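# Bolt spool piece's free flange to the facing pipe flange

## Task

Line the spool piece up with the pipe and fasten its free end to the pipe flange it faces. Push both loose bolts through that pipe flange and through the spool piece's flange. Each must go far enough that a washer, a full nut and at least one exposed thread would fit past the flanges, at whatever position the spool piece takes as it slides between the pipe flanges. At the end, all four bolts must be inserted that deep. Any number of the three arms may be used.

## Robot and tools

Robots: three identical i2rt Big YAM arms named arm1, arm2 and arm3. Each has six joints, a two-finger gripper and a wrist camera that rides on top of the hand and looks toward the fingertips. The hand reaches about 1.0 m from the joint1 axis. Room cameras are cam_high and cam_low. Wrist cameras are arm1_cam_wrist, arm2_cam_wrist and arm3_cam_wrist.

Frames: every pose uses one shared scene frame in metres. Its origin is on the floor and +z is up. The tabletops under the arms are at z=+0.720. Each base_link faces along its own +x. arm1 base: x=+0.544 y=-0.002 z=+0.804 quat_wxyz=(+0.011, -0.003, -0.001, -1.000). arm2 base: x=-0.005 y=+0.646 z=+0.756 quat_wxyz=(+0.722, +0.001, +0.005, -0.692). arm3 base: x=+0.000 y=-0.660 z=+0.808 quat_wxyz=(+0.707, +0.001, -0.006, +0.707). The hand point sits between the finger pads, roughly 1 cm behind the tips. The fingers point along the hand's +z axis and open and close along its y axis. The printed hand position can be off, more so at long reach.

move: the arguments are arm1, arm2 and arm3, each an object holding that arm's share, plus cameras. An arm that is left out receives no new command but may still be driving toward an earlier target. Each arm's object may contain:
- joints: absolute targets keyed joint1_rad to joint6_rad (radians) and gripper_m (metres, fingertip gap). Ranges: joint1_rad -2.879 to 2.879 (about the base, positive is counter-clockwise seen from above, 0 points along the base's +x); joint2_rad 0 to 3.141 (shoulder, 0 is the upper arm back and roughly level, positive lifts it and then moves it forward); joint3_rad 0 to 3.019 (elbow, 0 is folded, positive opens it); joint4_rad -1.692 to 1.57 (hand pitch, positive tips the fingers up); joint5_rad -1.57 to 1.57 (sideways swing, positive toward the arm's right); joint6_rad -2.094 to 2.094 (roll, positive is clockwise when viewed from behind); gripper_m 0 to 0.093. If target is also given, joints may hold only gripper_m.
- target: one flat list of 7 numbers [x, y, z, qw, qx, qy, qz], an absolute hand pose in the scene frame. The hand travels in a straight line to it, starting from its current hand_target.
- speed: the path's top speed in m/s, 0.002 to 0.5, default 0.25. It is allowed only with target. Turning rate is capped at twice this number in rad/s.
All motions start together. All hand paths in one call finish together, paced by the slowest. Hand paths last 0.5 to 10 s and stop short if they would need longer; a single action is capped at 15 s. The controller limits each step to 100 mm and 20 degrees from the measured hand pose. The hand may lag, wander, overshoot the speed (especially when the arm is nearly straight) and end a centimetre or more off. Paths do not avoid obstacles or other arms. Unknown keys make a call invalid. Out-of-range values get it refused, and later move, wait and finished_scene calls in that same reply are then skipped.

cameras (move and wait): a list of camera names, or "all". Omitted or null means all; [] means none.

wait: seconds from 0 to 10. The arms keep doing what they were doing. It returns state and images.

zoom_image: camera (one name) and region [x0, y0, x1, y1] in pixels from the top-left, at most 504 by 504. It works only on a camera present in the latest images.

finished_scene: scene is the integer number of the current scene. It cannot be undone. The bolts must stay in place without the robots.

Reading results: a move line reports each moved arm as done or with its worst status. joint_status and hand_status describe how the last accepted action ended. off_target means the joint stopped short and may still be pushing. time_out means each joint now holds a target near its current position and keeps pushing; on_its_own lists joints that have not got there, and "held at" is their target. To ease such a push, send the reported position. "joint command not followed" or "pose unreachable" means a safety check held back the arm; affected joints read not_followed and may keep trying. "as last shown" marks arms the call did not command. Images are the newest frames and may be slightly older than the state. The pictures line gives their order. Joint velocities are in rad/s (gripper in m/s), and "within noise" means the arm is still. Joint torques are in joint order with offsets and noise; numbers 3 and 4 wrap around at ±28 N m.

Gripper: gripping a hard part, the reading is up to 0.005 m below its width (or up to 0.002 m above). Closed on nothing, it reads 0.000 to 0.003. For a firm grip, target about 0.005 m below the width at first contact. To release, send a gap well above the reading. The force limit is about 50 to 64 N per pad.

Cautions: the arms never stop on contact and can push hard. Hard presses between arms, including one gripper closing on another's fingers, end the scene. The clearance check may react late and lets fingers, gripper housings and wrist cameras collide. Knocking anything out of the work area ends the scene. Avoid drops, releasing moving parts, slams and very hard pushes. Loose objects may be nudged now and then. Holding loads, keeping an arm stretched or pushing at something unreachable heats motors. MOTOR HOT appears at 85 °C. At 100 °C the arm goes limp for 30 to 60 s or more (OVER-TEMPERATURE FAULT), and its keys then read limit_stop_at_motor_heat, so resend those targets. The scene keeps running while you think, holding the last command. Smooth, low-effort motion is preferred.

Each tool is called in YAML: its name, and indented under it one key for each argument.

## Session

move:

Scene clock: 0.00 s.
Joint torques (N m): no reading
Heat: arm1: hottest joint1_rad 27 °C; arm2: hottest joint2_rad 28 °C; arm3: hottest joint1_rad 25 °C.
Joint velocities: within noise
arm1.joint_positions: joint1_rad=+0.282 joint2_rad=+0.562 joint3_rad=+1.421 joint4_rad=-1.227 joint5_rad=-0.070 joint6_rad=+0.294 gripper_m=+0.09396
arm1.joint_status: not commanded
arm1.hand: x=+0.3453 y=-0.0763 z=+1.3965 quat_wxyz=(-0.195, -0.822, -0.024, +0.534) (m; scene frame)
arm1.hand_target: x=+0.3489 y=-0.0752 z=+1.4059 quat_wxyz=(-0.198, -0.816, -0.024, +0.543) (m; scene frame)
arm1.hand_status: not commanded
arm2.joint_positions: joint1_rad=-0.240 joint2_rad=+0.590 joint3_rad=+1.323 joint4_rad=-1.428 joint5_rad=-0.024 joint6_rad=-0.286 gripper_m=+0.09396
arm2.joint_status: not commanded
arm2.hand: x=-0.0419 y=+0.4280 z=+1.2502 quat_wxyz=(-0.225, -0.608, -0.673, +0.356) (m; scene frame)
arm2.hand_target: x=-0.0415 y=+0.4295 z=+1.2610 quat_wxyz=(-0.231, -0.604, -0.669, +0.366) (m; scene frame)
arm2.hand_status: not commanded
arm3.joint_positions: joint1_rad=+0.405 joint2_rad=+0.566 joint3_rad=+1.347 joint4_rad=-1.195 joint5_rad=-0.019 joint6_rad=-0.133 gripper_m=+0.09396
arm3.joint_status: not commanded
arm3.hand: x=-0.0991 y=-0.4505 z=+1.3698 quat_wxyz=(-0.329, +0.731, -0.406, -0.440) (m; scene frame)
arm3.hand_target: x=-0.0979 y=-0.4537 z=+1.3841 quat_wxyz=(-0.337, +0.723, -0.401, -0.450) (m; scene frame)
arm3.hand_status: not commanded
pictures: arm1_cam_wrist, arm2_cam_wrist, arm3_cam_wrist, cam_high, cam_low
Images, in order (width x height): arm1_cam_wrist 504x504, arm2_cam_wrist 504x504, arm3_cam_wrist 504x504, cam_high 504x504, cam_low 504x504.

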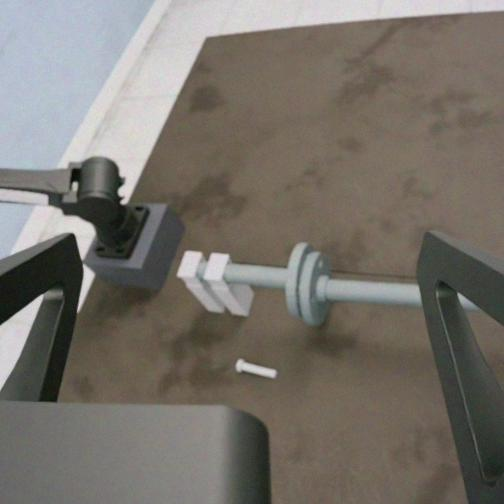

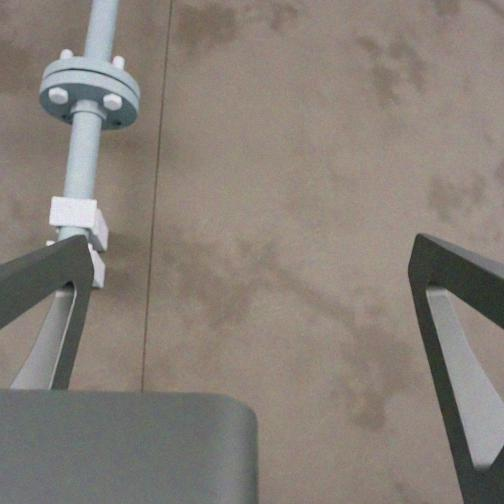

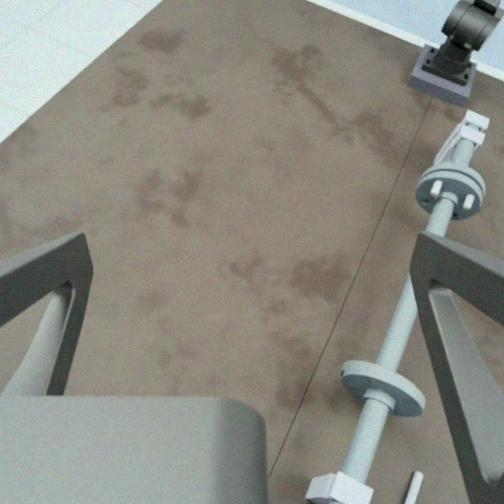

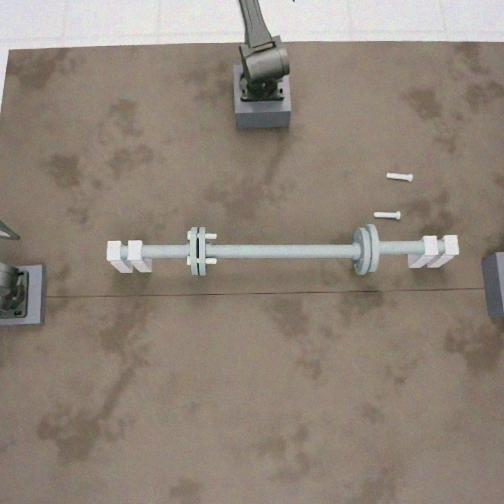

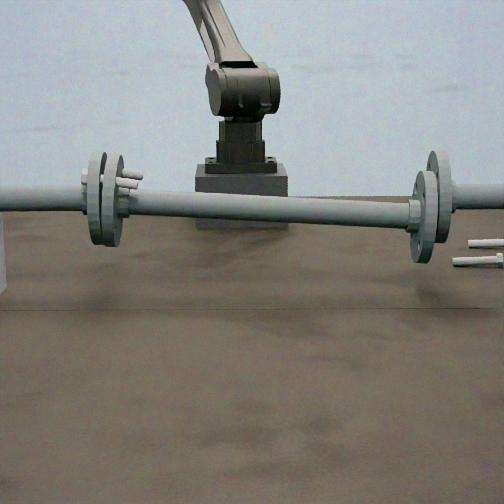

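zoom_image:
  camera: "cam_high"
  region: [330, 150, 480, 300]

zoom_image:
  camera: "cam_low"
  region: [374, 130, 504, 280]

zoom_image:
  camera: "arm2_cam_wrist"
  region: [20, 30, 160, 170]

zoom_image:
  camera: "cam_low"
  region: [60, 130, 190, 260]

zoom_image:
  camera: "arm3_cam_wrist"
  region: [300, 330, 470, 500]

zoom_image:
  camera: "arm1_cam_wrist"
  region: [160, 220, 360, 420]

Scaled by 3.360 from the camera's 504x504 image, which has a finer 720x720 frame.

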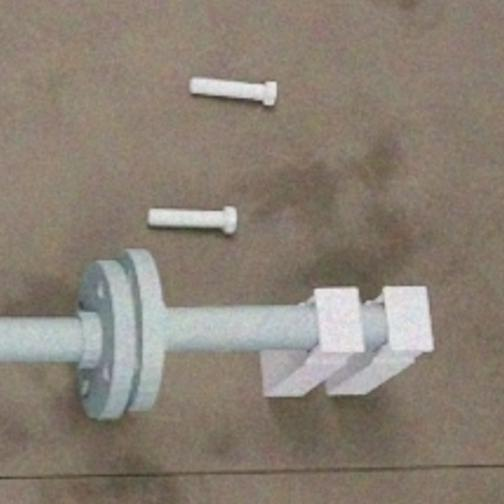

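Scaled by 3.360 from the camera's 504x504 image, which has a finer 720x720 frame.

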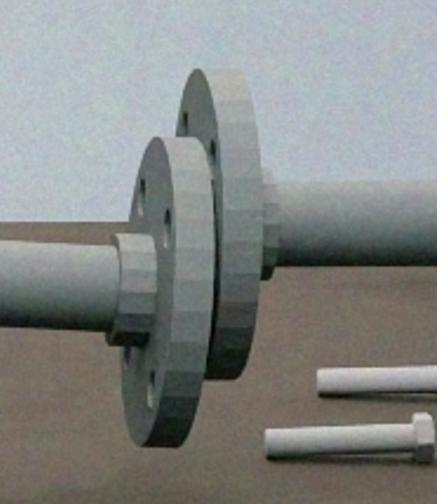

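Scaled by 3.600 from the camera's 504x504 image, which has a finer 720x720 frame.

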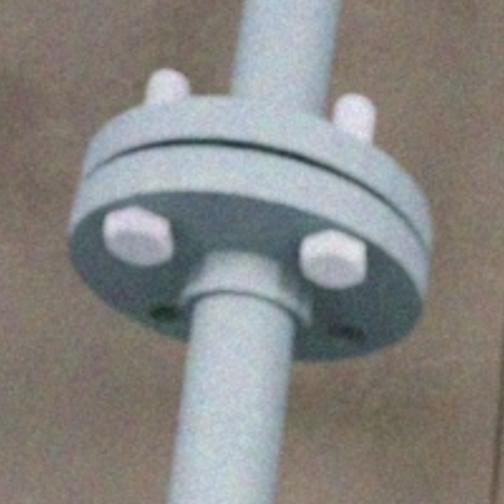

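Scaled by 3.877 from the camera's 504x504 image, which has a finer 720x720 frame.

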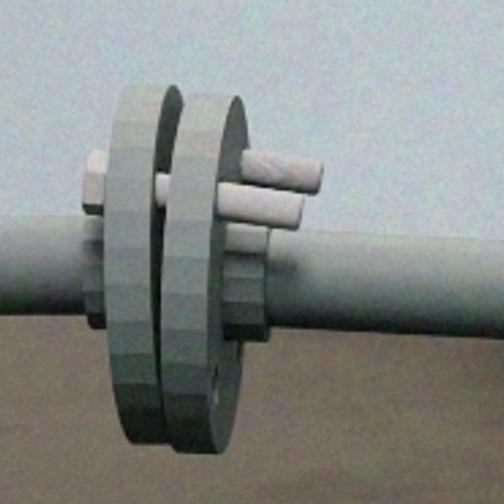

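Scaled by 2.965 from the camera's 504x504 image, which has a finer 720x720 frame.

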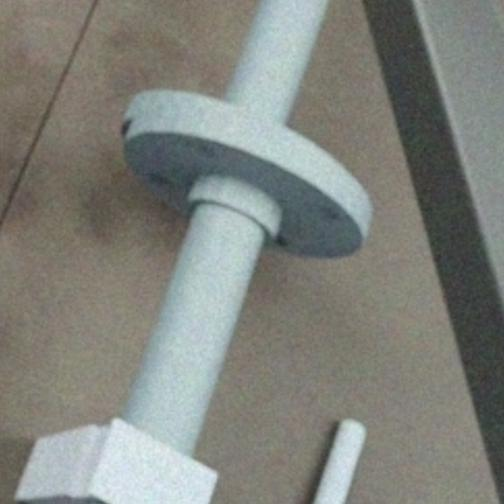

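Scaled by 2.520 from the camera's 504x504 image, which has a finer 720x720 frame.

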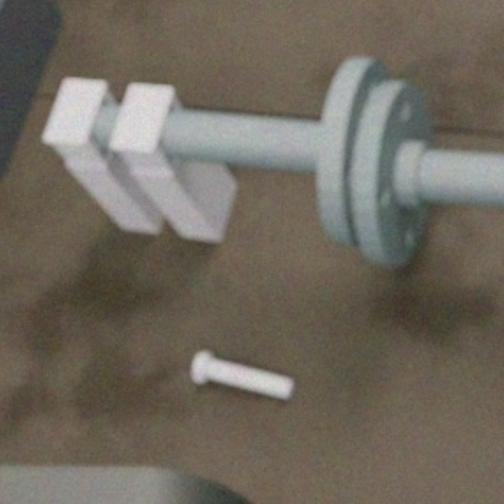

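move:
  arm1: {"target":[0.16,-0.22,1.06,0,0.7071,-0.7071,0]}
  arm3: {"target":[0.22,-0.45,1.03,-0.183,0.683,-0.683,-0.183]}

Scene clock: 37.93 s.
Joint torques (N m): arm1=[0.38 -12.22 10.33 0.12 -0.09 0.15] | arm2=[0.38 1.44 8.35 2.06 -0.02 -0.08] | arm3=[0.03 -3.37 8.62 1.62 -0.32 -0.03]
Heat: arm1: hottest joint3_rad 30 °C; arm2: hottest joint2_rad 28 °C; arm3: hottest joint3_rad 30 °C.
move: arm1 off_target; arm3 done
Joint velocities: within noise
arm1.joint_positions: joint1_rad=+0.500 joint2_rad=+1.490 joint3_rad=+1.419 joint4_rad=-1.531 joint5_rad=+0.001 joint6_rad=+2.075 gripper_m=+0.09397
arm1.joint_status: not commanded
arm1.hand: x=+0.1711 y=-0.2165 z=+1.0479 quat_wxyz=(+0.012, -0.713, +0.701, -0.003) (m; scene frame)
arm1.hand_target: x=+0.1605 y=-0.2198 z=+1.0599 quat_wxyz=(+0.000, -0.707, +0.707, +0.000) (m; scene frame)
arm1.hand_status: off_target (0.017 m and 1.8 deg from the pose sent, 0.410 m and 111.3 deg at the start)
arm2: as last shown
arm3.joint_positions: joint1_rad=-1.038 joint2_rad=+0.946 joint3_rad=+0.847 joint4_rad=-1.218 joint5_rad=-0.447 joint6_rad=-0.989 gripper_m=+0.09396
arm3.joint_status: not commanded
arm3.hand: x=+0.2132 y=-0.4498 z=+1.0290 quat_wxyz=(-0.175, +0.687, -0.680, -0.187) (m; scene frame)
arm3.hand_target: x=+0.2200 y=-0.4501 z=+1.0302 quat_wxyz=(-0.183, +0.683, -0.683, -0.183) (m; scene frame)
arm3.hand_status: done (0.007 m and 1.2 deg from the pose sent, 0.466 m and 47.1 deg at the start)
pictures: arm1_cam_wrist, arm2_cam_wrist, arm3_cam_wrist, cam_high, cam_low
Images, in order (width x height): arm1_cam_wrist 504x504, arm2_cam_wrist 504x504, arm3_cam_wrist 504x504, cam_high 504x504, cam_low 504x504.

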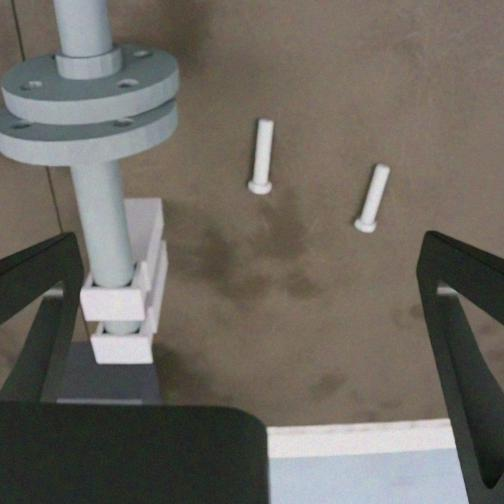

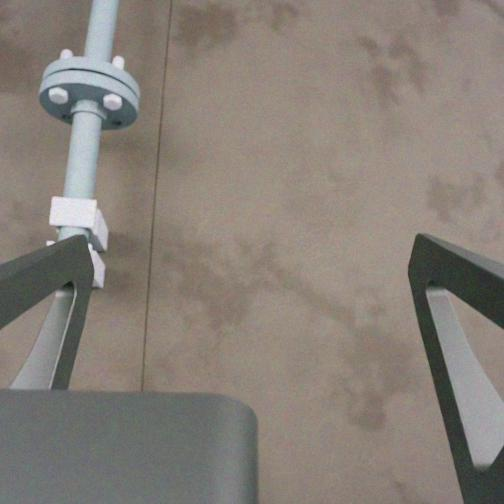

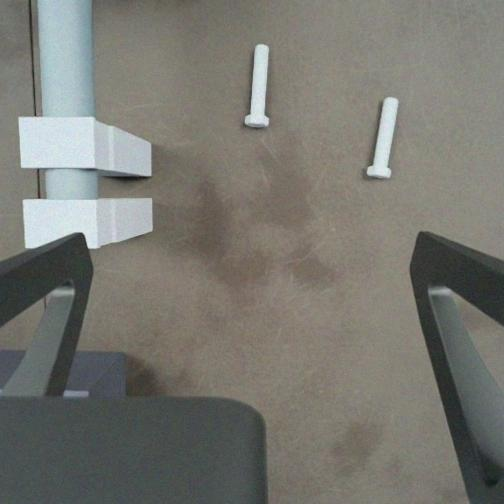

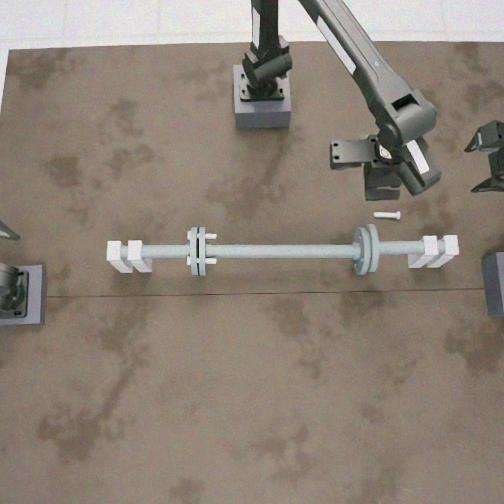

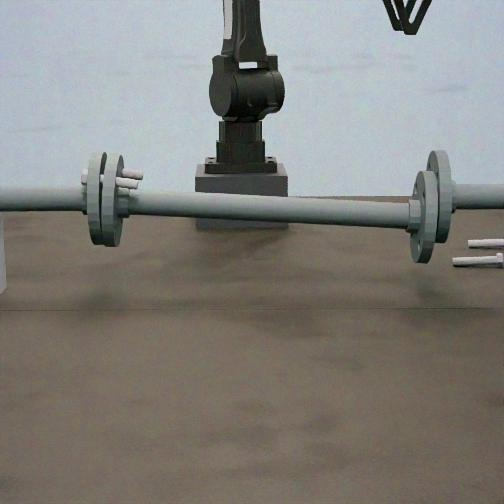

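move:
  arm1: {"target":[0.08,-0.10,1.03,0,0.7071,-0.7071,0],"joints":{"gripper_m":0.08}}
  arm3: {"target":[0.205,-0.36,0.87,-0.183,0.683,-0.683,-0.183],"joints":{"gripper_m":0.05}}

Scene clock: 52.00 s.
Joint torques (N m): arm1=[0.79 -12.75 10.29 0.76 -0.07 -0.06] | arm2=[0.44 1.44 8.36 2.06 -0.03 -0.08] | arm3=[1.44 -5.66 7.28 1.89 -0.21 0.01]
Heat: arm1: hottest joint3_rad 34 °C; arm2: hottest joint2_rad 28 °C; arm3: hottest joint3_rad 30 °C.
move: arm1 off_target; arm3 done
Joint velocities: within noise
arm1.joint_positions: joint1_rad=+0.188 joint2_rad=+1.574 joint3_rad=+1.443 joint4_rad=-1.479 joint5_rad=+0.003 joint6_rad=+1.792 gripper_m=+0.08009
arm1.joint_status: all done
arm1.hand: x=+0.0956 y=-0.0965 z=+1.0211 quat_wxyz=(+0.014, -0.703, +0.711, -0.008) (m; scene frame)
arm1.hand_target: x=+0.0806 y=-0.0999 z=+1.0302 quat_wxyz=(+0.000, -0.707, +0.707, +0.000) (m; scene frame)
arm1.hand_status: off_target (0.018 m and 2.0 deg from the pose sent, 0.149 m and 1.7 deg at the start)
arm2: as last shown
arm3.joint_positions: joint1_rad=-0.771 joint2_rad=+1.251 joint3_rad=+0.590 joint4_rad=-0.541 joint5_rad=-0.354 joint6_rad=-0.701 gripper_m=+0.05010
arm3.joint_status: all done
arm3.hand: x=+0.2036 y=-0.3659 z=+0.8693 quat_wxyz=(-0.177, +0.684, -0.684, -0.182) (m; scene frame)
arm3.hand_target: x=+0.2050 y=-0.3601 z=+0.8701 quat_wxyz=(-0.183, +0.683, -0.683, -0.183) (m; scene frame)
arm3.hand_status: done (0.006 m and 0.7 deg from the pose sent, 0.183 m and 1.2 deg at the start)
pictures: arm1_cam_wrist, arm2_cam_wrist, arm3_cam_wrist, cam_high, cam_low
Images, in order (width x height): arm1_cam_wrist 504x504, arm2_cam_wrist 504x504, arm3_cam_wrist 504x504, cam_high 504x504, cam_low 504x504.

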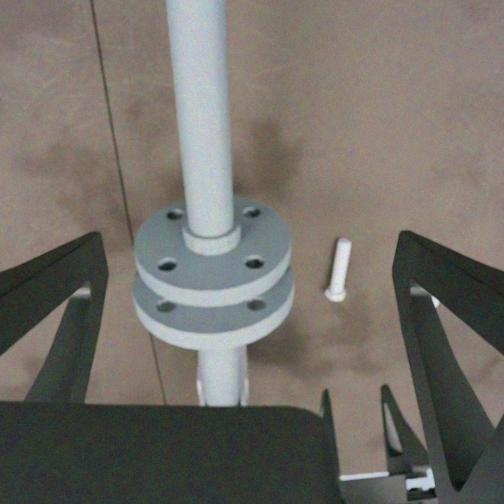

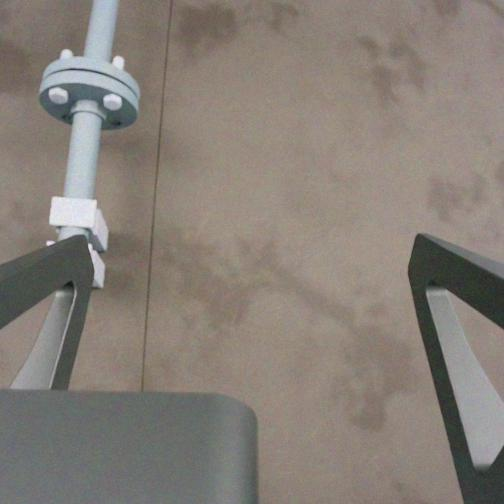

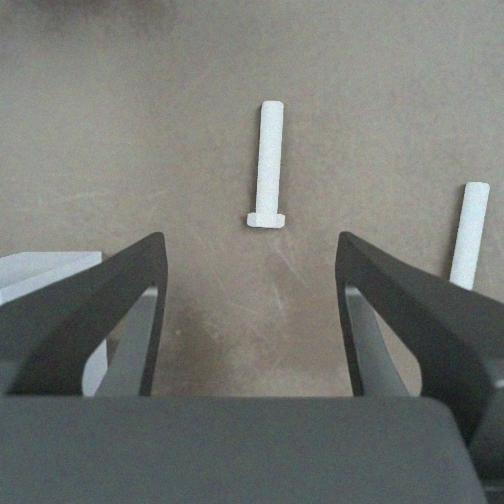

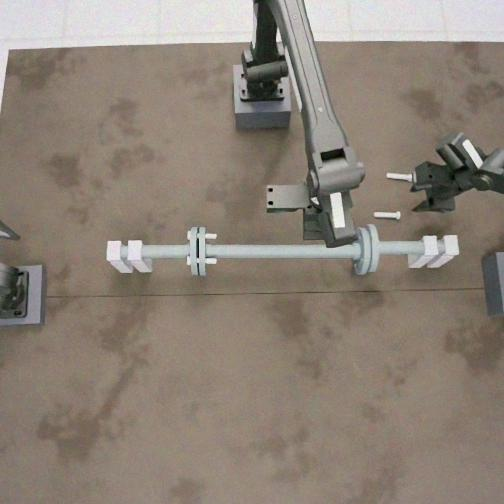

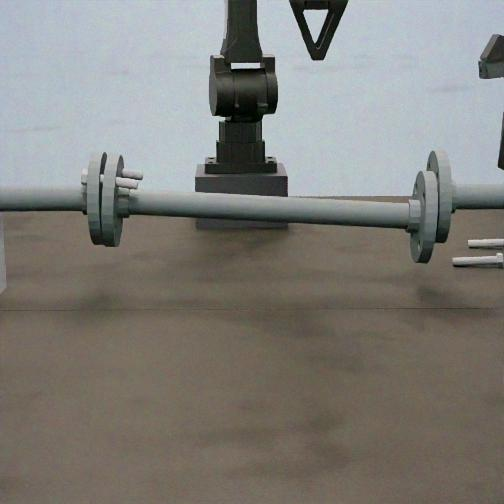

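zoom_image:
  camera: "arm1_cam_wrist"
  region: [110, 180, 310, 380]

Scaled by 2.520 from the camera's 504x504 image, which has a finer 720x720 frame.

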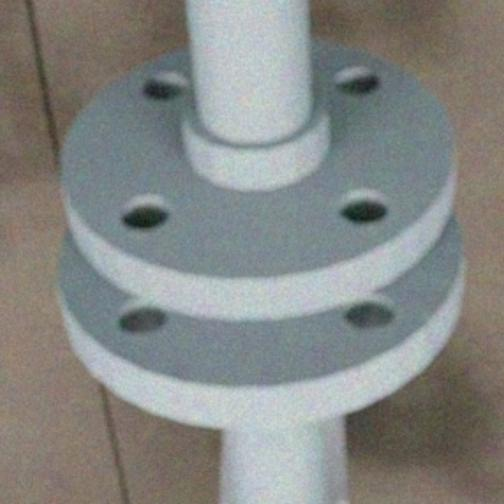

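move:
  arm3: {"target":[0.212,-0.342,0.79,-0.183,0.683,-0.683,-0.183]}
  arm1: {"target":[0.062,-0.158,0.93,0,0.7071,-0.7071,0]}

Scene clock: 94.20 s.
Joint torques (N m): arm1=[0.91 -15.15 7.6 0.92 -0.05 0.14] | arm2=[0.44 1.44 8.35 2.06 -0.02 -0.08] | arm3=[1.44 -7.82 5.35 1.81 -0.22 0.05]
Heat: arm1: hottest joint3_rad 40 °C; arm2: hottest joint3_rad 29 °C; arm3: hottest joint3_rad 31 °C.
move: arm1 done; arm3 done
Joint velocities: within noise
arm1.joint_positions: joint1_rad=+0.290 joint2_rad=+1.723 joint3_rad=+1.385 joint4_rad=-1.250 joint5_rad=+0.002 joint6_rad=+1.874 gripper_m=+0.08009
arm1.joint_status: not commanded
arm1.hand: x=+0.0668 y=-0.1553 z=+0.9299 quat_wxyz=(+0.005, -0.710, +0.704, -0.002) (m; scene frame)
arm1.hand_target: x=+0.0619 y=-0.1579 z=+0.9301 quat_wxyz=(+0.000, -0.707, +0.707, +0.000) (m; scene frame)
arm1.hand_status: done (0.005 m and 0.8 deg from the pose sent, 0.115 m and 2.0 deg at the start)
arm2: as last shown
arm3.joint_positions: joint1_rad=-0.750 joint2_rad=+1.521 joint3_rad=+0.549 joint4_rad=-0.224 joint5_rad=-0.346 joint6_rad=-0.678 gripper_m=+0.05010
arm3.joint_status: not commanded
arm3.hand: x=+0.2116 y=-0.3482 z=+0.7893 quat_wxyz=(-0.176, +0.683, -0.685, -0.182) (m; scene frame)
arm3.hand_target: x=+0.2119 y=-0.3421 z=+0.7900 quat_wxyz=(-0.183, +0.683, -0.683, -0.183) (m; scene frame)
arm3.hand_status: done (0.006 m and 0.8 deg from the pose sent, 0.083 m and 0.7 deg at the start)
pictures: arm1_cam_wrist, arm2_cam_wrist, arm3_cam_wrist, cam_high, cam_low
Images, in order (width x height): arm1_cam_wrist 504x504, arm2_cam_wrist 504x504, arm3_cam_wrist 504x504, cam_high 504x504, cam_low 504x504.

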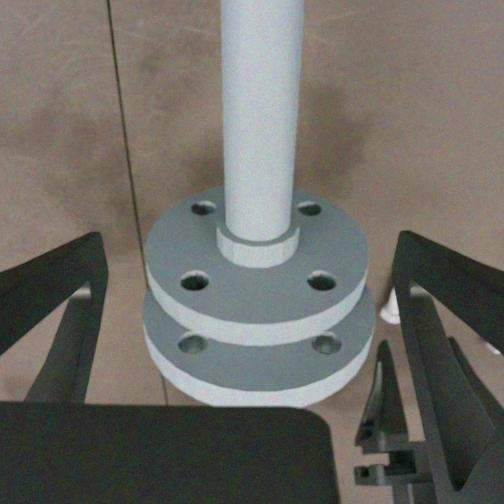

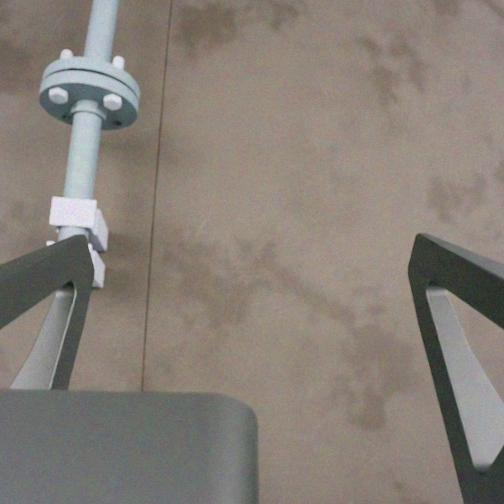

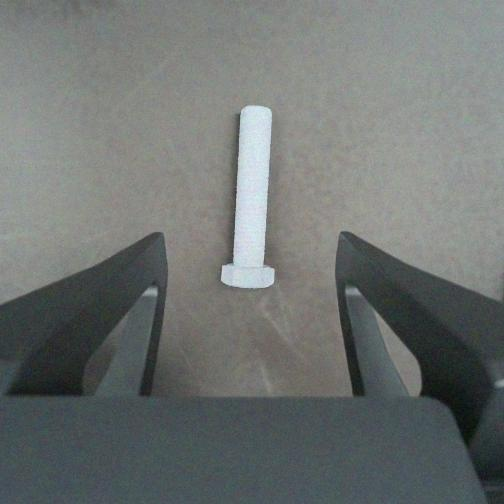

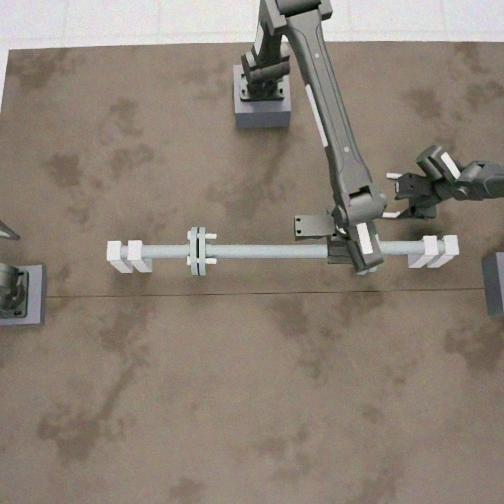

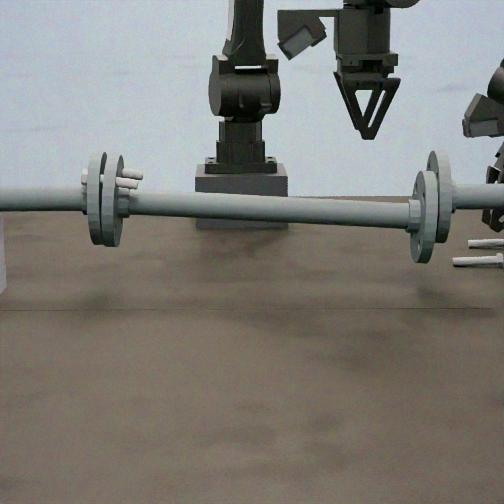

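move:
  arm3: {"target":[0.212,-0.339,0.733,-0.183,0.683,-0.683,-0.183],"speed":0.1}
  arm1: {"target":[0.068,-0.158,0.828,0,0.7071,-0.7071,0]}

move:
  arm3: {"joints":{"gripper_m":0.004}}
  arm1: {"joints":{"gripper_m":0.055}}

Scene clock: 99.00 s.
Joint torques (N m): arm1=[1.08 -15.09 6.53 0.95 -0.05 0.15] | arm2=[0.44 1.44 8.34 2.06 -0.02 -0.08] | arm3=[1.61 -8.7 3.48 1.85 -0.24 0.05]
Heat: arm1: hottest joint3_rad 40 °C; arm2: hottest joint3_rad 29 °C; arm3: hottest joint3_rad 31 °C.
move: arm1 done; arm3 done
Joint velocities: within noise
arm1.joint_positions: joint1_rad=+0.290 joint2_rad=+1.822 joint3_rad=+1.239 joint4_rad=-0.996 joint5_rad=+0.002 joint6_rad=+1.877 gripper_m=+0.08009
arm1.joint_status: not commanded
arm1.hand: x=+0.0698 y=-0.1544 z=+0.8323 quat_wxyz=(+0.001, -0.709, +0.705, +0.000) (m; scene frame)
arm1.hand_target: x=+0.0680 y=-0.1579 z=+0.8281 quat_wxyz=(+0.000, -0.707, +0.707, +0.000) (m; scene frame)
arm1.hand_status: done (0.006 m and 0.3 deg from the pose sent, 0.102 m and 0.8 deg at the start)
arm2: as last shown
arm3.joint_positions: joint1_rad=-0.744 joint2_rad=+1.718 joint3_rad=+0.536 joint4_rad=-0.002 joint5_rad=-0.343 joint6_rad=-0.673 gripper_m=+0.05009
arm3.joint_status: not commanded
arm3.hand: x=+0.2145 y=-0.3424 z=+0.7352 quat_wxyz=(-0.181, +0.683, -0.684, -0.182) (m; scene frame)
arm3.hand_target: x=+0.2120 y=-0.3390 z=+0.7331 quat_wxyz=(-0.183, +0.683, -0.683, -0.183) (m; scene frame)
arm3.hand_status: done (0.005 m and 0.2 deg from the pose sent, 0.057 m and 0.8 deg at the start)
pictures: arm1_cam_wrist, arm2_cam_wrist, arm3_cam_wrist, cam_high, cam_low
Images, in order (width x height): arm1_cam_wrist 504x504, arm2_cam_wrist 504x504, arm3_cam_wrist 504x504, cam_high 504x504, cam_low 504x504.

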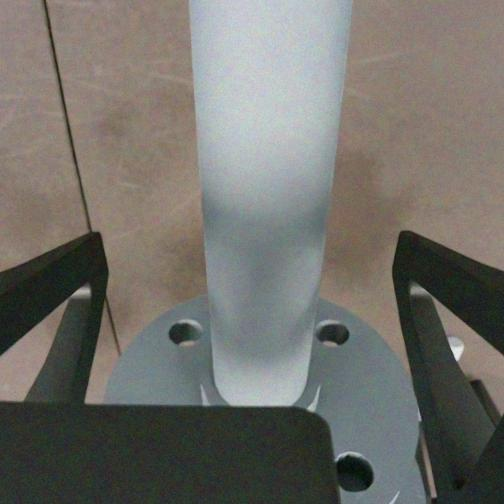

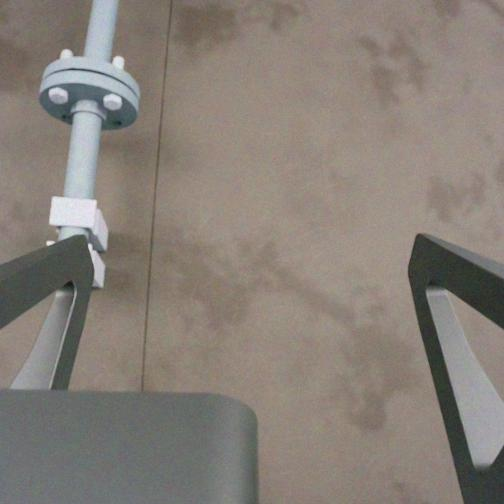

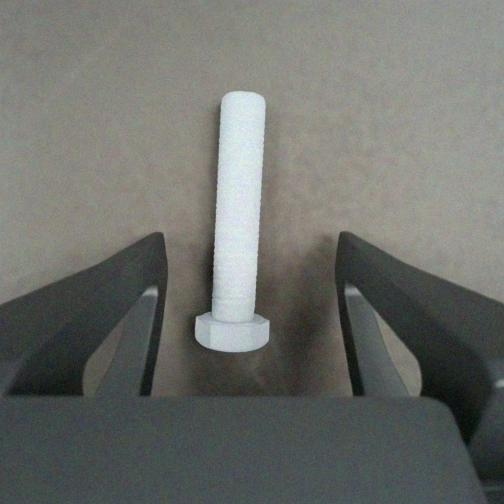

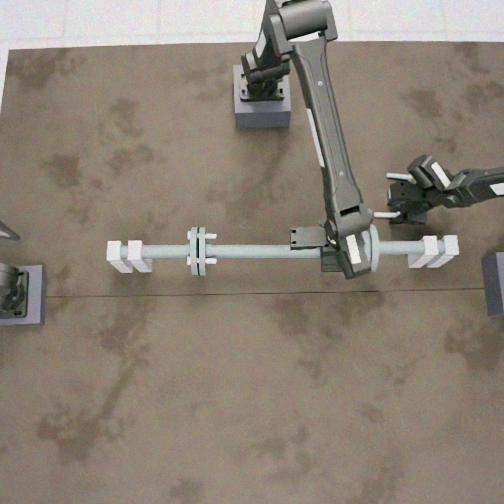

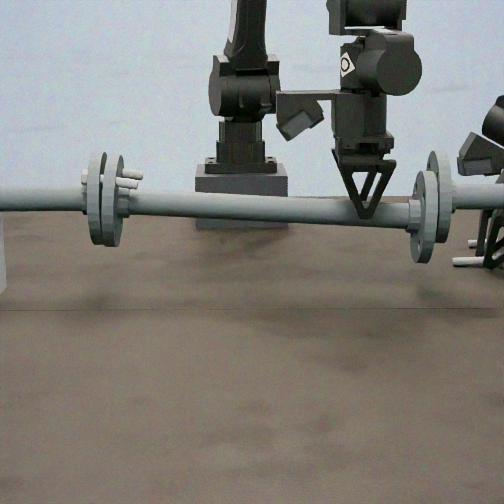

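Scene clock: 99.70 s.
Joint torques (N m): arm1=[1.32 -15.03 6.52 0.95 -0.05 0.16] | arm2=[0.44 1.49 8.36 2.06 -0.02 -0.08] | arm3=[1.38 -8.82 3.54 1.66 -0.24 0.03]
Heat: arm1: hottest joint3_rad 40 °C; arm2: hottest joint3_rad 29 °C; arm3: hottest joint3_rad 31 °C.
move: arm1 done; arm3 off_target
Joint velocities: within noise
arm1.joint_positions: joint1_rad=+0.290 joint2_rad=+1.822 joint3_rad=+1.239 joint4_rad=-0.996 joint5_rad=+0.002 joint6_rad=+1.877 gripper_m=+0.05511
arm1.joint_status: all done
arm1.hand: x=+0.0698 y=-0.1544 z=+0.8323 quat_wxyz=(+0.001, -0.709, +0.705, +0.000) (m; scene frame)
arm1.hand_target: x=+0.0680 y=-0.1579 z=+0.8281 quat_wxyz=(+0.000, -0.707, +0.707, +0.000) (m; scene frame)
arm1.hand_status: not commanded
arm2: as last shown
arm3.joint_positions: joint1_rad=-0.743 joint2_rad=+1.719 joint3_rad=+0.536 joint4_rad=+0.004 joint5_rad=-0.343 joint6_rad=-0.672 gripper_m=+0.01093
arm3.joint_status: gripper_m off_target (ended at +0.01097, target +0.00400)
arm3.hand: x=+0.2148 y=-0.3412 z=+0.7355 quat_wxyz=(-0.184, +0.683, -0.683, -0.182) (m; scene frame)
arm3.hand_target: x=+0.2120 y=-0.3390 z=+0.7331 quat_wxyz=(-0.183, +0.683, -0.683, -0.183) (m; scene frame)
arm3.hand_status: not commanded
pictures: arm1_cam_wrist, arm2_cam_wrist, arm3_cam_wrist, cam_high, cam_low
Images, in order (width x height): arm1_cam_wrist 504x504, arm2_cam_wrist 504x504, arm3_cam_wrist 504x504, cam_high 504x504, cam_low 504x504.

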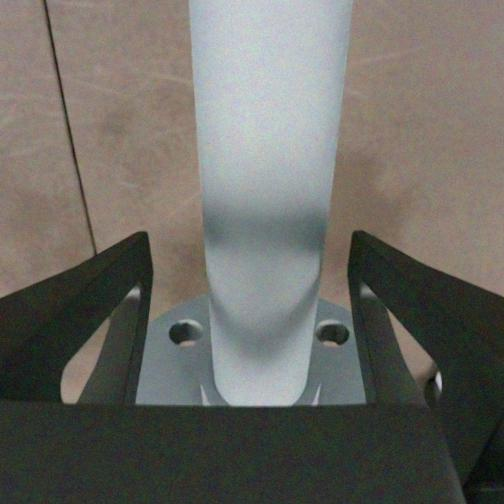

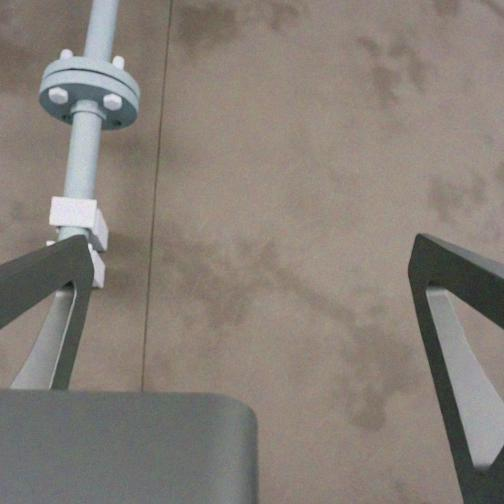

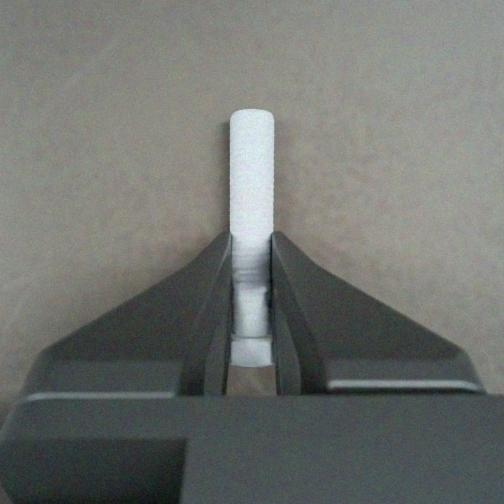

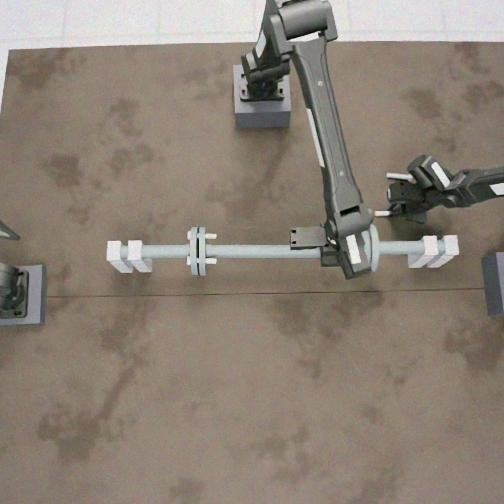

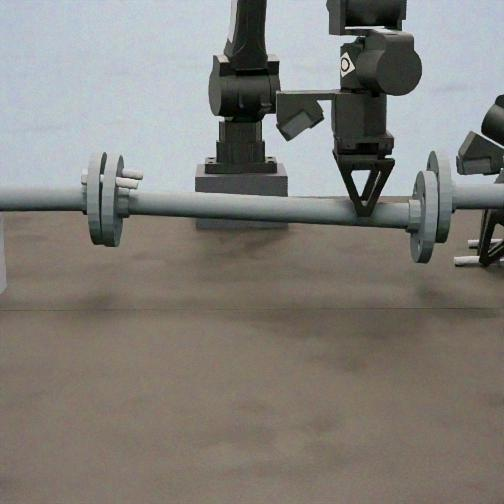

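move:
  arm3: {"target":[0.19,-0.44,0.95,-0.183,0.683,-0.683,-0.183],"speed":0.2}
  arm1: {"joints":{"gripper_m":0.024}}

move:
  arm1: {"target":[0.068,-0.158,0.849,0,0.7071,-0.7071,0],"speed":0.05}

Scene clock: 105.37 s.
Joint torques (N m): arm1=[1.14 -15.03 6.67 1.14 0.01 0.15] | arm2=[0.44 1.49 8.35 2.04 -0.02 -0.08] | arm3=[-0.21 -3.55 12.48 0.59 -0.59 -0.17]
Heat: arm1: hottest joint3_rad 40 °C; arm2: hottest joint3_rad 29 °C; arm3: hottest joint3_rad 30 °C.
move: arm1 off_target; arm3 off_target
Joint velocities: within noise
arm1.joint_positions: joint1_rad=+0.291 joint2_rad=+1.822 joint3_rad=+1.235 joint4_rad=-1.002 joint5_rad=+0.000 joint6_rad=+1.879 gripper_m=+0.02995
arm1.joint_status: gripper_m off_target (ended at +0.02998, target +0.02400)
arm1.hand: x=+0.0728 y=-0.1542 z=+0.8313 quat_wxyz=(+0.004, -0.709, +0.705, -0.003) (m; scene frame)
arm1.hand_target: x=+0.0680 y=-0.1579 z=+0.8281 quat_wxyz=(+0.000, -0.707, +0.707, +0.000) (m; scene frame)
arm1.hand_status: not commanded
arm2: as last shown
arm3.joint_positions: joint1_rad=-0.937 joint2_rad=+0.934 joint3_rad=+0.558 joint4_rad=-0.942 joint5_rad=-0.409 joint6_rad=-0.868 gripper_m=+0.01093
arm3.joint_status: not commanded
arm3.hand: x=+0.1722 y=-0.4497 z=+0.9218 quat_wxyz=(-0.152, +0.682, -0.691, -0.187) (m; scene frame)
arm3.hand_target: x=+0.1890 y=-0.4406 z=+0.9495 quat_wxyz=(-0.183, +0.683, -0.683, -0.183) (m; scene frame)
arm3.hand_status: off_target (0.035 m and 3.7 deg from the pose sent, 0.237 m and 0.1 deg at the start)
pictures: arm1_cam_wrist, arm2_cam_wrist, arm3_cam_wrist, cam_high, cam_low
Images, in order (width x height): arm1_cam_wrist 504x504, arm2_cam_wrist 504x504, arm3_cam_wrist 504x504, cam_high 504x504, cam_low 504x504.

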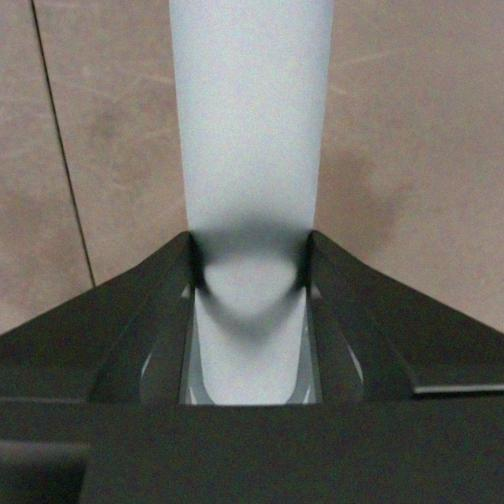

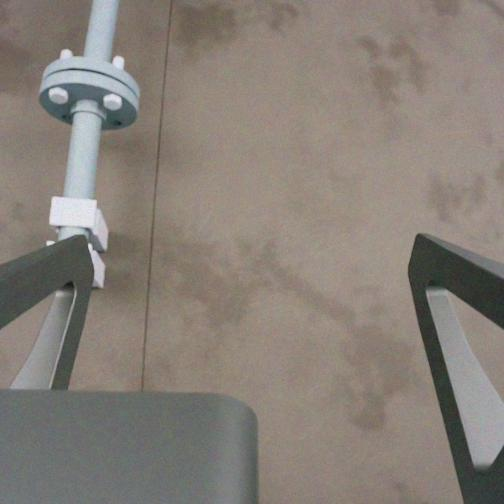

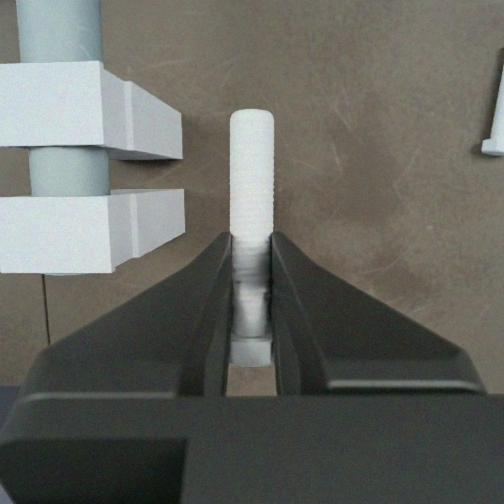

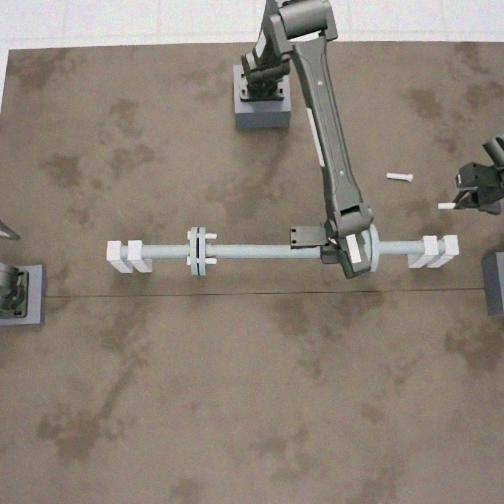

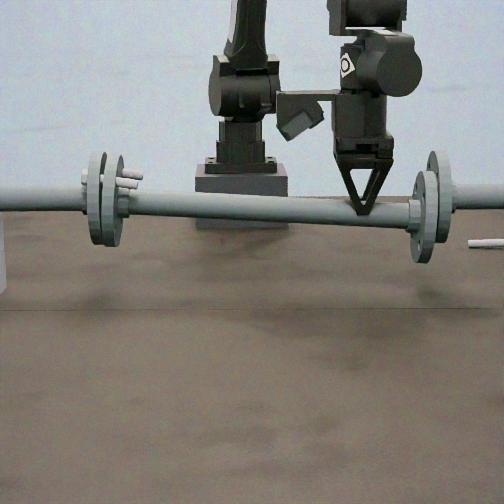

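Scene clock: 106.33 s.
Joint torques (N m): arm1=[1.08 -16.91 8.14 -0.55 0 0.15] | arm2=[0.44 1.44 8.35 2.04 -0.03 -0.08] | arm3=[-0.21 -3.55 12.52 0.65 -0.6 -0.17]
Heat: arm1: hottest joint3_rad 40 °C; arm2: hottest joint3_rad 29 °C; arm3: hottest joint3_rad 31 °C.
move: arm1 off_target
Joint velocities: within noise
arm1.joint_positions: joint1_rad=+0.291 joint2_rad=+1.821 joint3_rad=+1.235 joint4_rad=-1.013 joint5_rad=+0.000 joint6_rad=+1.879 gripper_m=+0.02995
arm1.joint_status: not commanded
arm1.hand: x=+0.0754 y=-0.1533 z=+0.8315 quat_wxyz=(+0.009, -0.709, +0.705, -0.005) (m; scene frame)
arm1.hand_target: x=+0.0683 y=-0.1579 z=+0.8488 quat_wxyz=(+0.000, -0.707, +0.707, +0.000) (m; scene frame)
arm1.hand_status: off_target (0.020 m and 1.2 deg from the pose sent, 0.019 m and 0.6 deg at the start)
arm2: as last shown
arm3.joint_positions: joint1_rad=-0.937 joint2_rad=+0.934 joint3_rad=+0.558 joint4_rad=-0.942 joint5_rad=-0.410 joint6_rad=-0.869 gripper_m=+0.01093
arm3.joint_status: not commanded
arm3.hand: x=+0.1721 y=-0.4496 z=+0.9218 quat_wxyz=(-0.152, +0.682, -0.691, -0.187) (m; scene frame)
arm3.hand_target: x=+0.1890 y=-0.4405 z=+0.9496 quat_wxyz=(-0.183, +0.683, -0.683, -0.183) (m; scene frame)
arm3.hand_status: not commanded
pictures: arm1_cam_wrist, arm2_cam_wrist, arm3_cam_wrist, cam_high, cam_low
Images, in order (width x height): arm1_cam_wrist 504x504, arm2_cam_wrist 504x504, arm3_cam_wrist 504x504, cam_high 504x504, cam_low 504x504.

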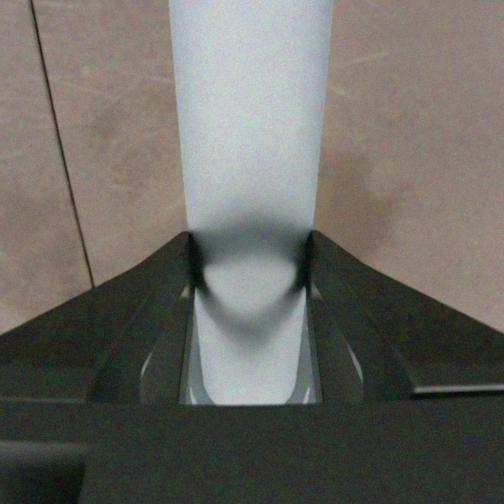

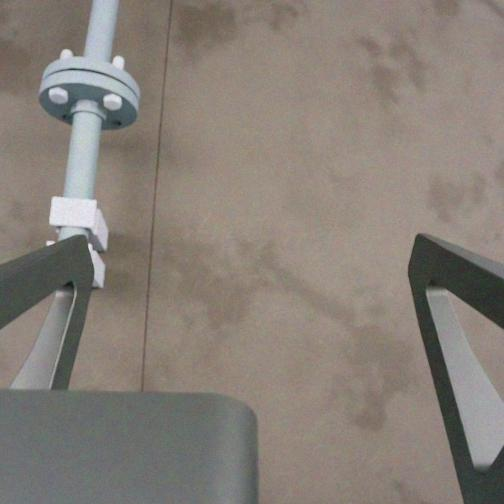

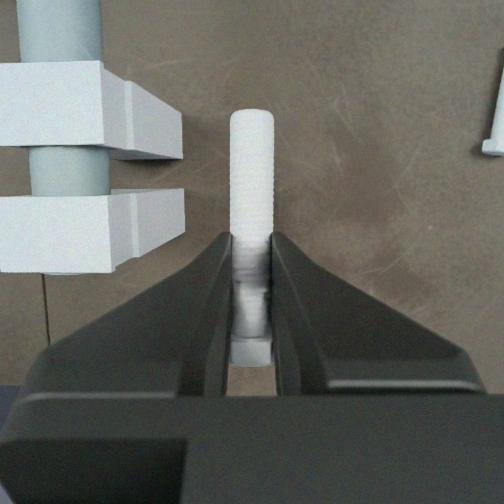

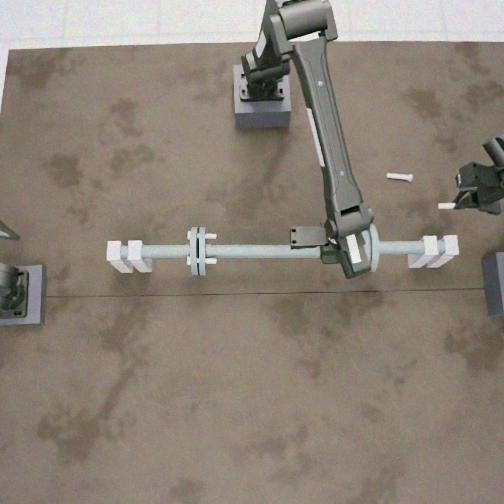

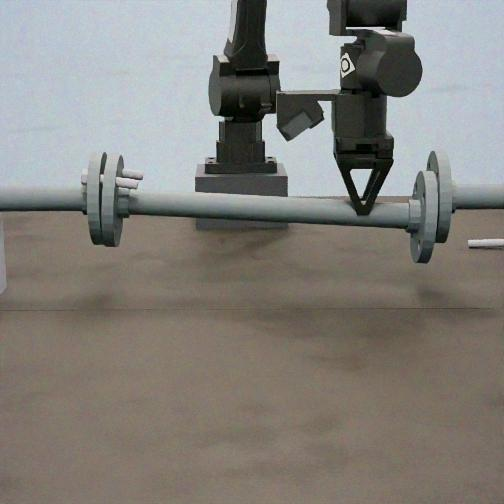

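move:
  arm1: {"target":[0.064,-0.160,0.866,0,0.7071,-0.7071,0],"speed":0.05}
  arm3: {"target":[0.10,-0.44,0.95,-0.183,0.683,-0.683,-0.183],"speed":0.15}
  cameras: ["arm1_cam_wrist","arm3_cam_wrist","cam_low"]

Scene clock: 111.10 s.
Joint torques (N m): arm1=[1.08 -17.73 9.33 -0.23 0.04 0.19] | arm2=[0.44 1.49 8.35 2.06 -0.02 -0.08] | arm3=[1.55 -0.73 8.98 0.92 -0.21 0]
Heat: arm1: hottest joint3_rad 40 °C; arm2: hottest joint3_rad 29 °C; arm3: hottest joint3_rad 31 °C.
move: arm1 off_target; arm3 done
Joint velocities: within noise
arm1.joint_positions: joint1_rad=+0.294 joint2_rad=+1.818 joint3_rad=+1.250 joint4_rad=-1.068 joint5_rad=-0.002 joint6_rad=+1.877 gripper_m=+0.02995
arm1.joint_status: not commanded
arm1.hand: x=+0.0825 y=-0.1531 z=+0.8382 quat_wxyz=(+0.025, -0.710, +0.703, -0.014) (m; scene frame)
arm1.hand_target: x=+0.0651 y=-0.1597 z=+0.8662 quat_wxyz=(+0.000, -0.707, +0.707, +0.000) (m; scene frame)
arm1.hand_status: off_target (0.034 m and 3.4 deg from the pose sent, 0.037 m and 1.2 deg at the start)
arm2.joint_positions: joint1_rad=-0.240 joint2_rad=+0.590 joint3_rad=+1.323 joint4_rad=-1.428 joint5_rad=-0.024 joint6_rad=-0.286 gripper_m=+0.09396
arm2.joint_status: not commanded
arm2.hand: x=-0.0419 y=+0.4280 z=+1.2502 quat_wxyz=(-0.225, -0.608, -0.673, +0.356) (m; scene frame)
arm2.hand_target: x=-0.0415 y=+0.4295 z=+1.2610 quat_wxyz=(-0.231, -0.604, -0.669, +0.366) (m; scene frame)
arm2.hand_status: not commanded
arm3.joint_positions: joint1_rad=-0.651 joint2_rad=+0.664 joint3_rad=+0.497 joint4_rad=-0.984 joint5_rad=-0.305 joint6_rad=-0.582 gripper_m=+0.01093
arm3.joint_status: not commanded
arm3.hand: x=+0.1029 y=-0.4404 z=+0.9468 quat_wxyz=(-0.183, +0.683, -0.683, -0.182) (m; scene frame)
arm3.hand_target: x=+0.1001 y=-0.4400 z=+0.9499 quat_wxyz=(-0.183, +0.683, -0.683, -0.183) (m; scene frame)
arm3.hand_status: done (0.004 m and 0.1 deg from the pose sent, 0.078 m and 3.7 deg at the start)
pictures: arm1_cam_wrist, arm3_cam_wrist, cam_low
Images, in order (width x height): arm1_cam_wrist 504x504, arm3_cam_wrist 504x504, cam_low 504x504.

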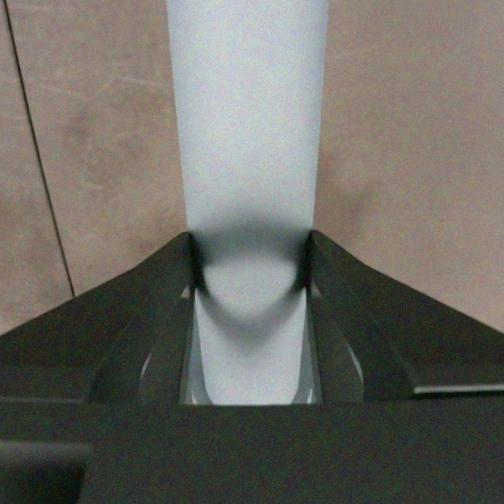

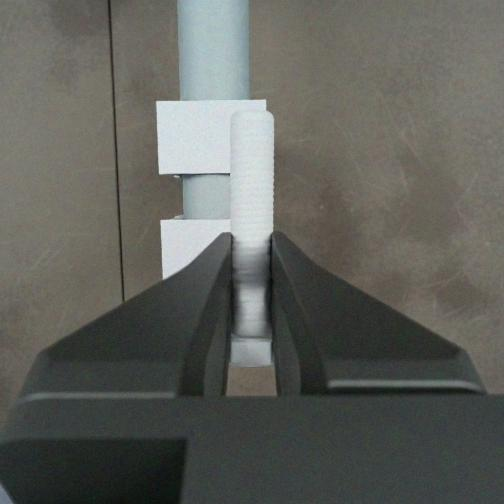

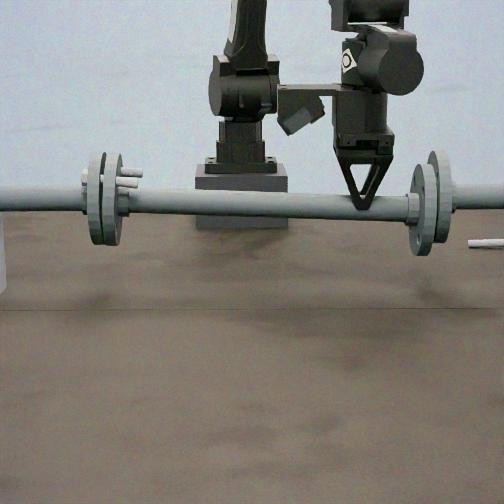

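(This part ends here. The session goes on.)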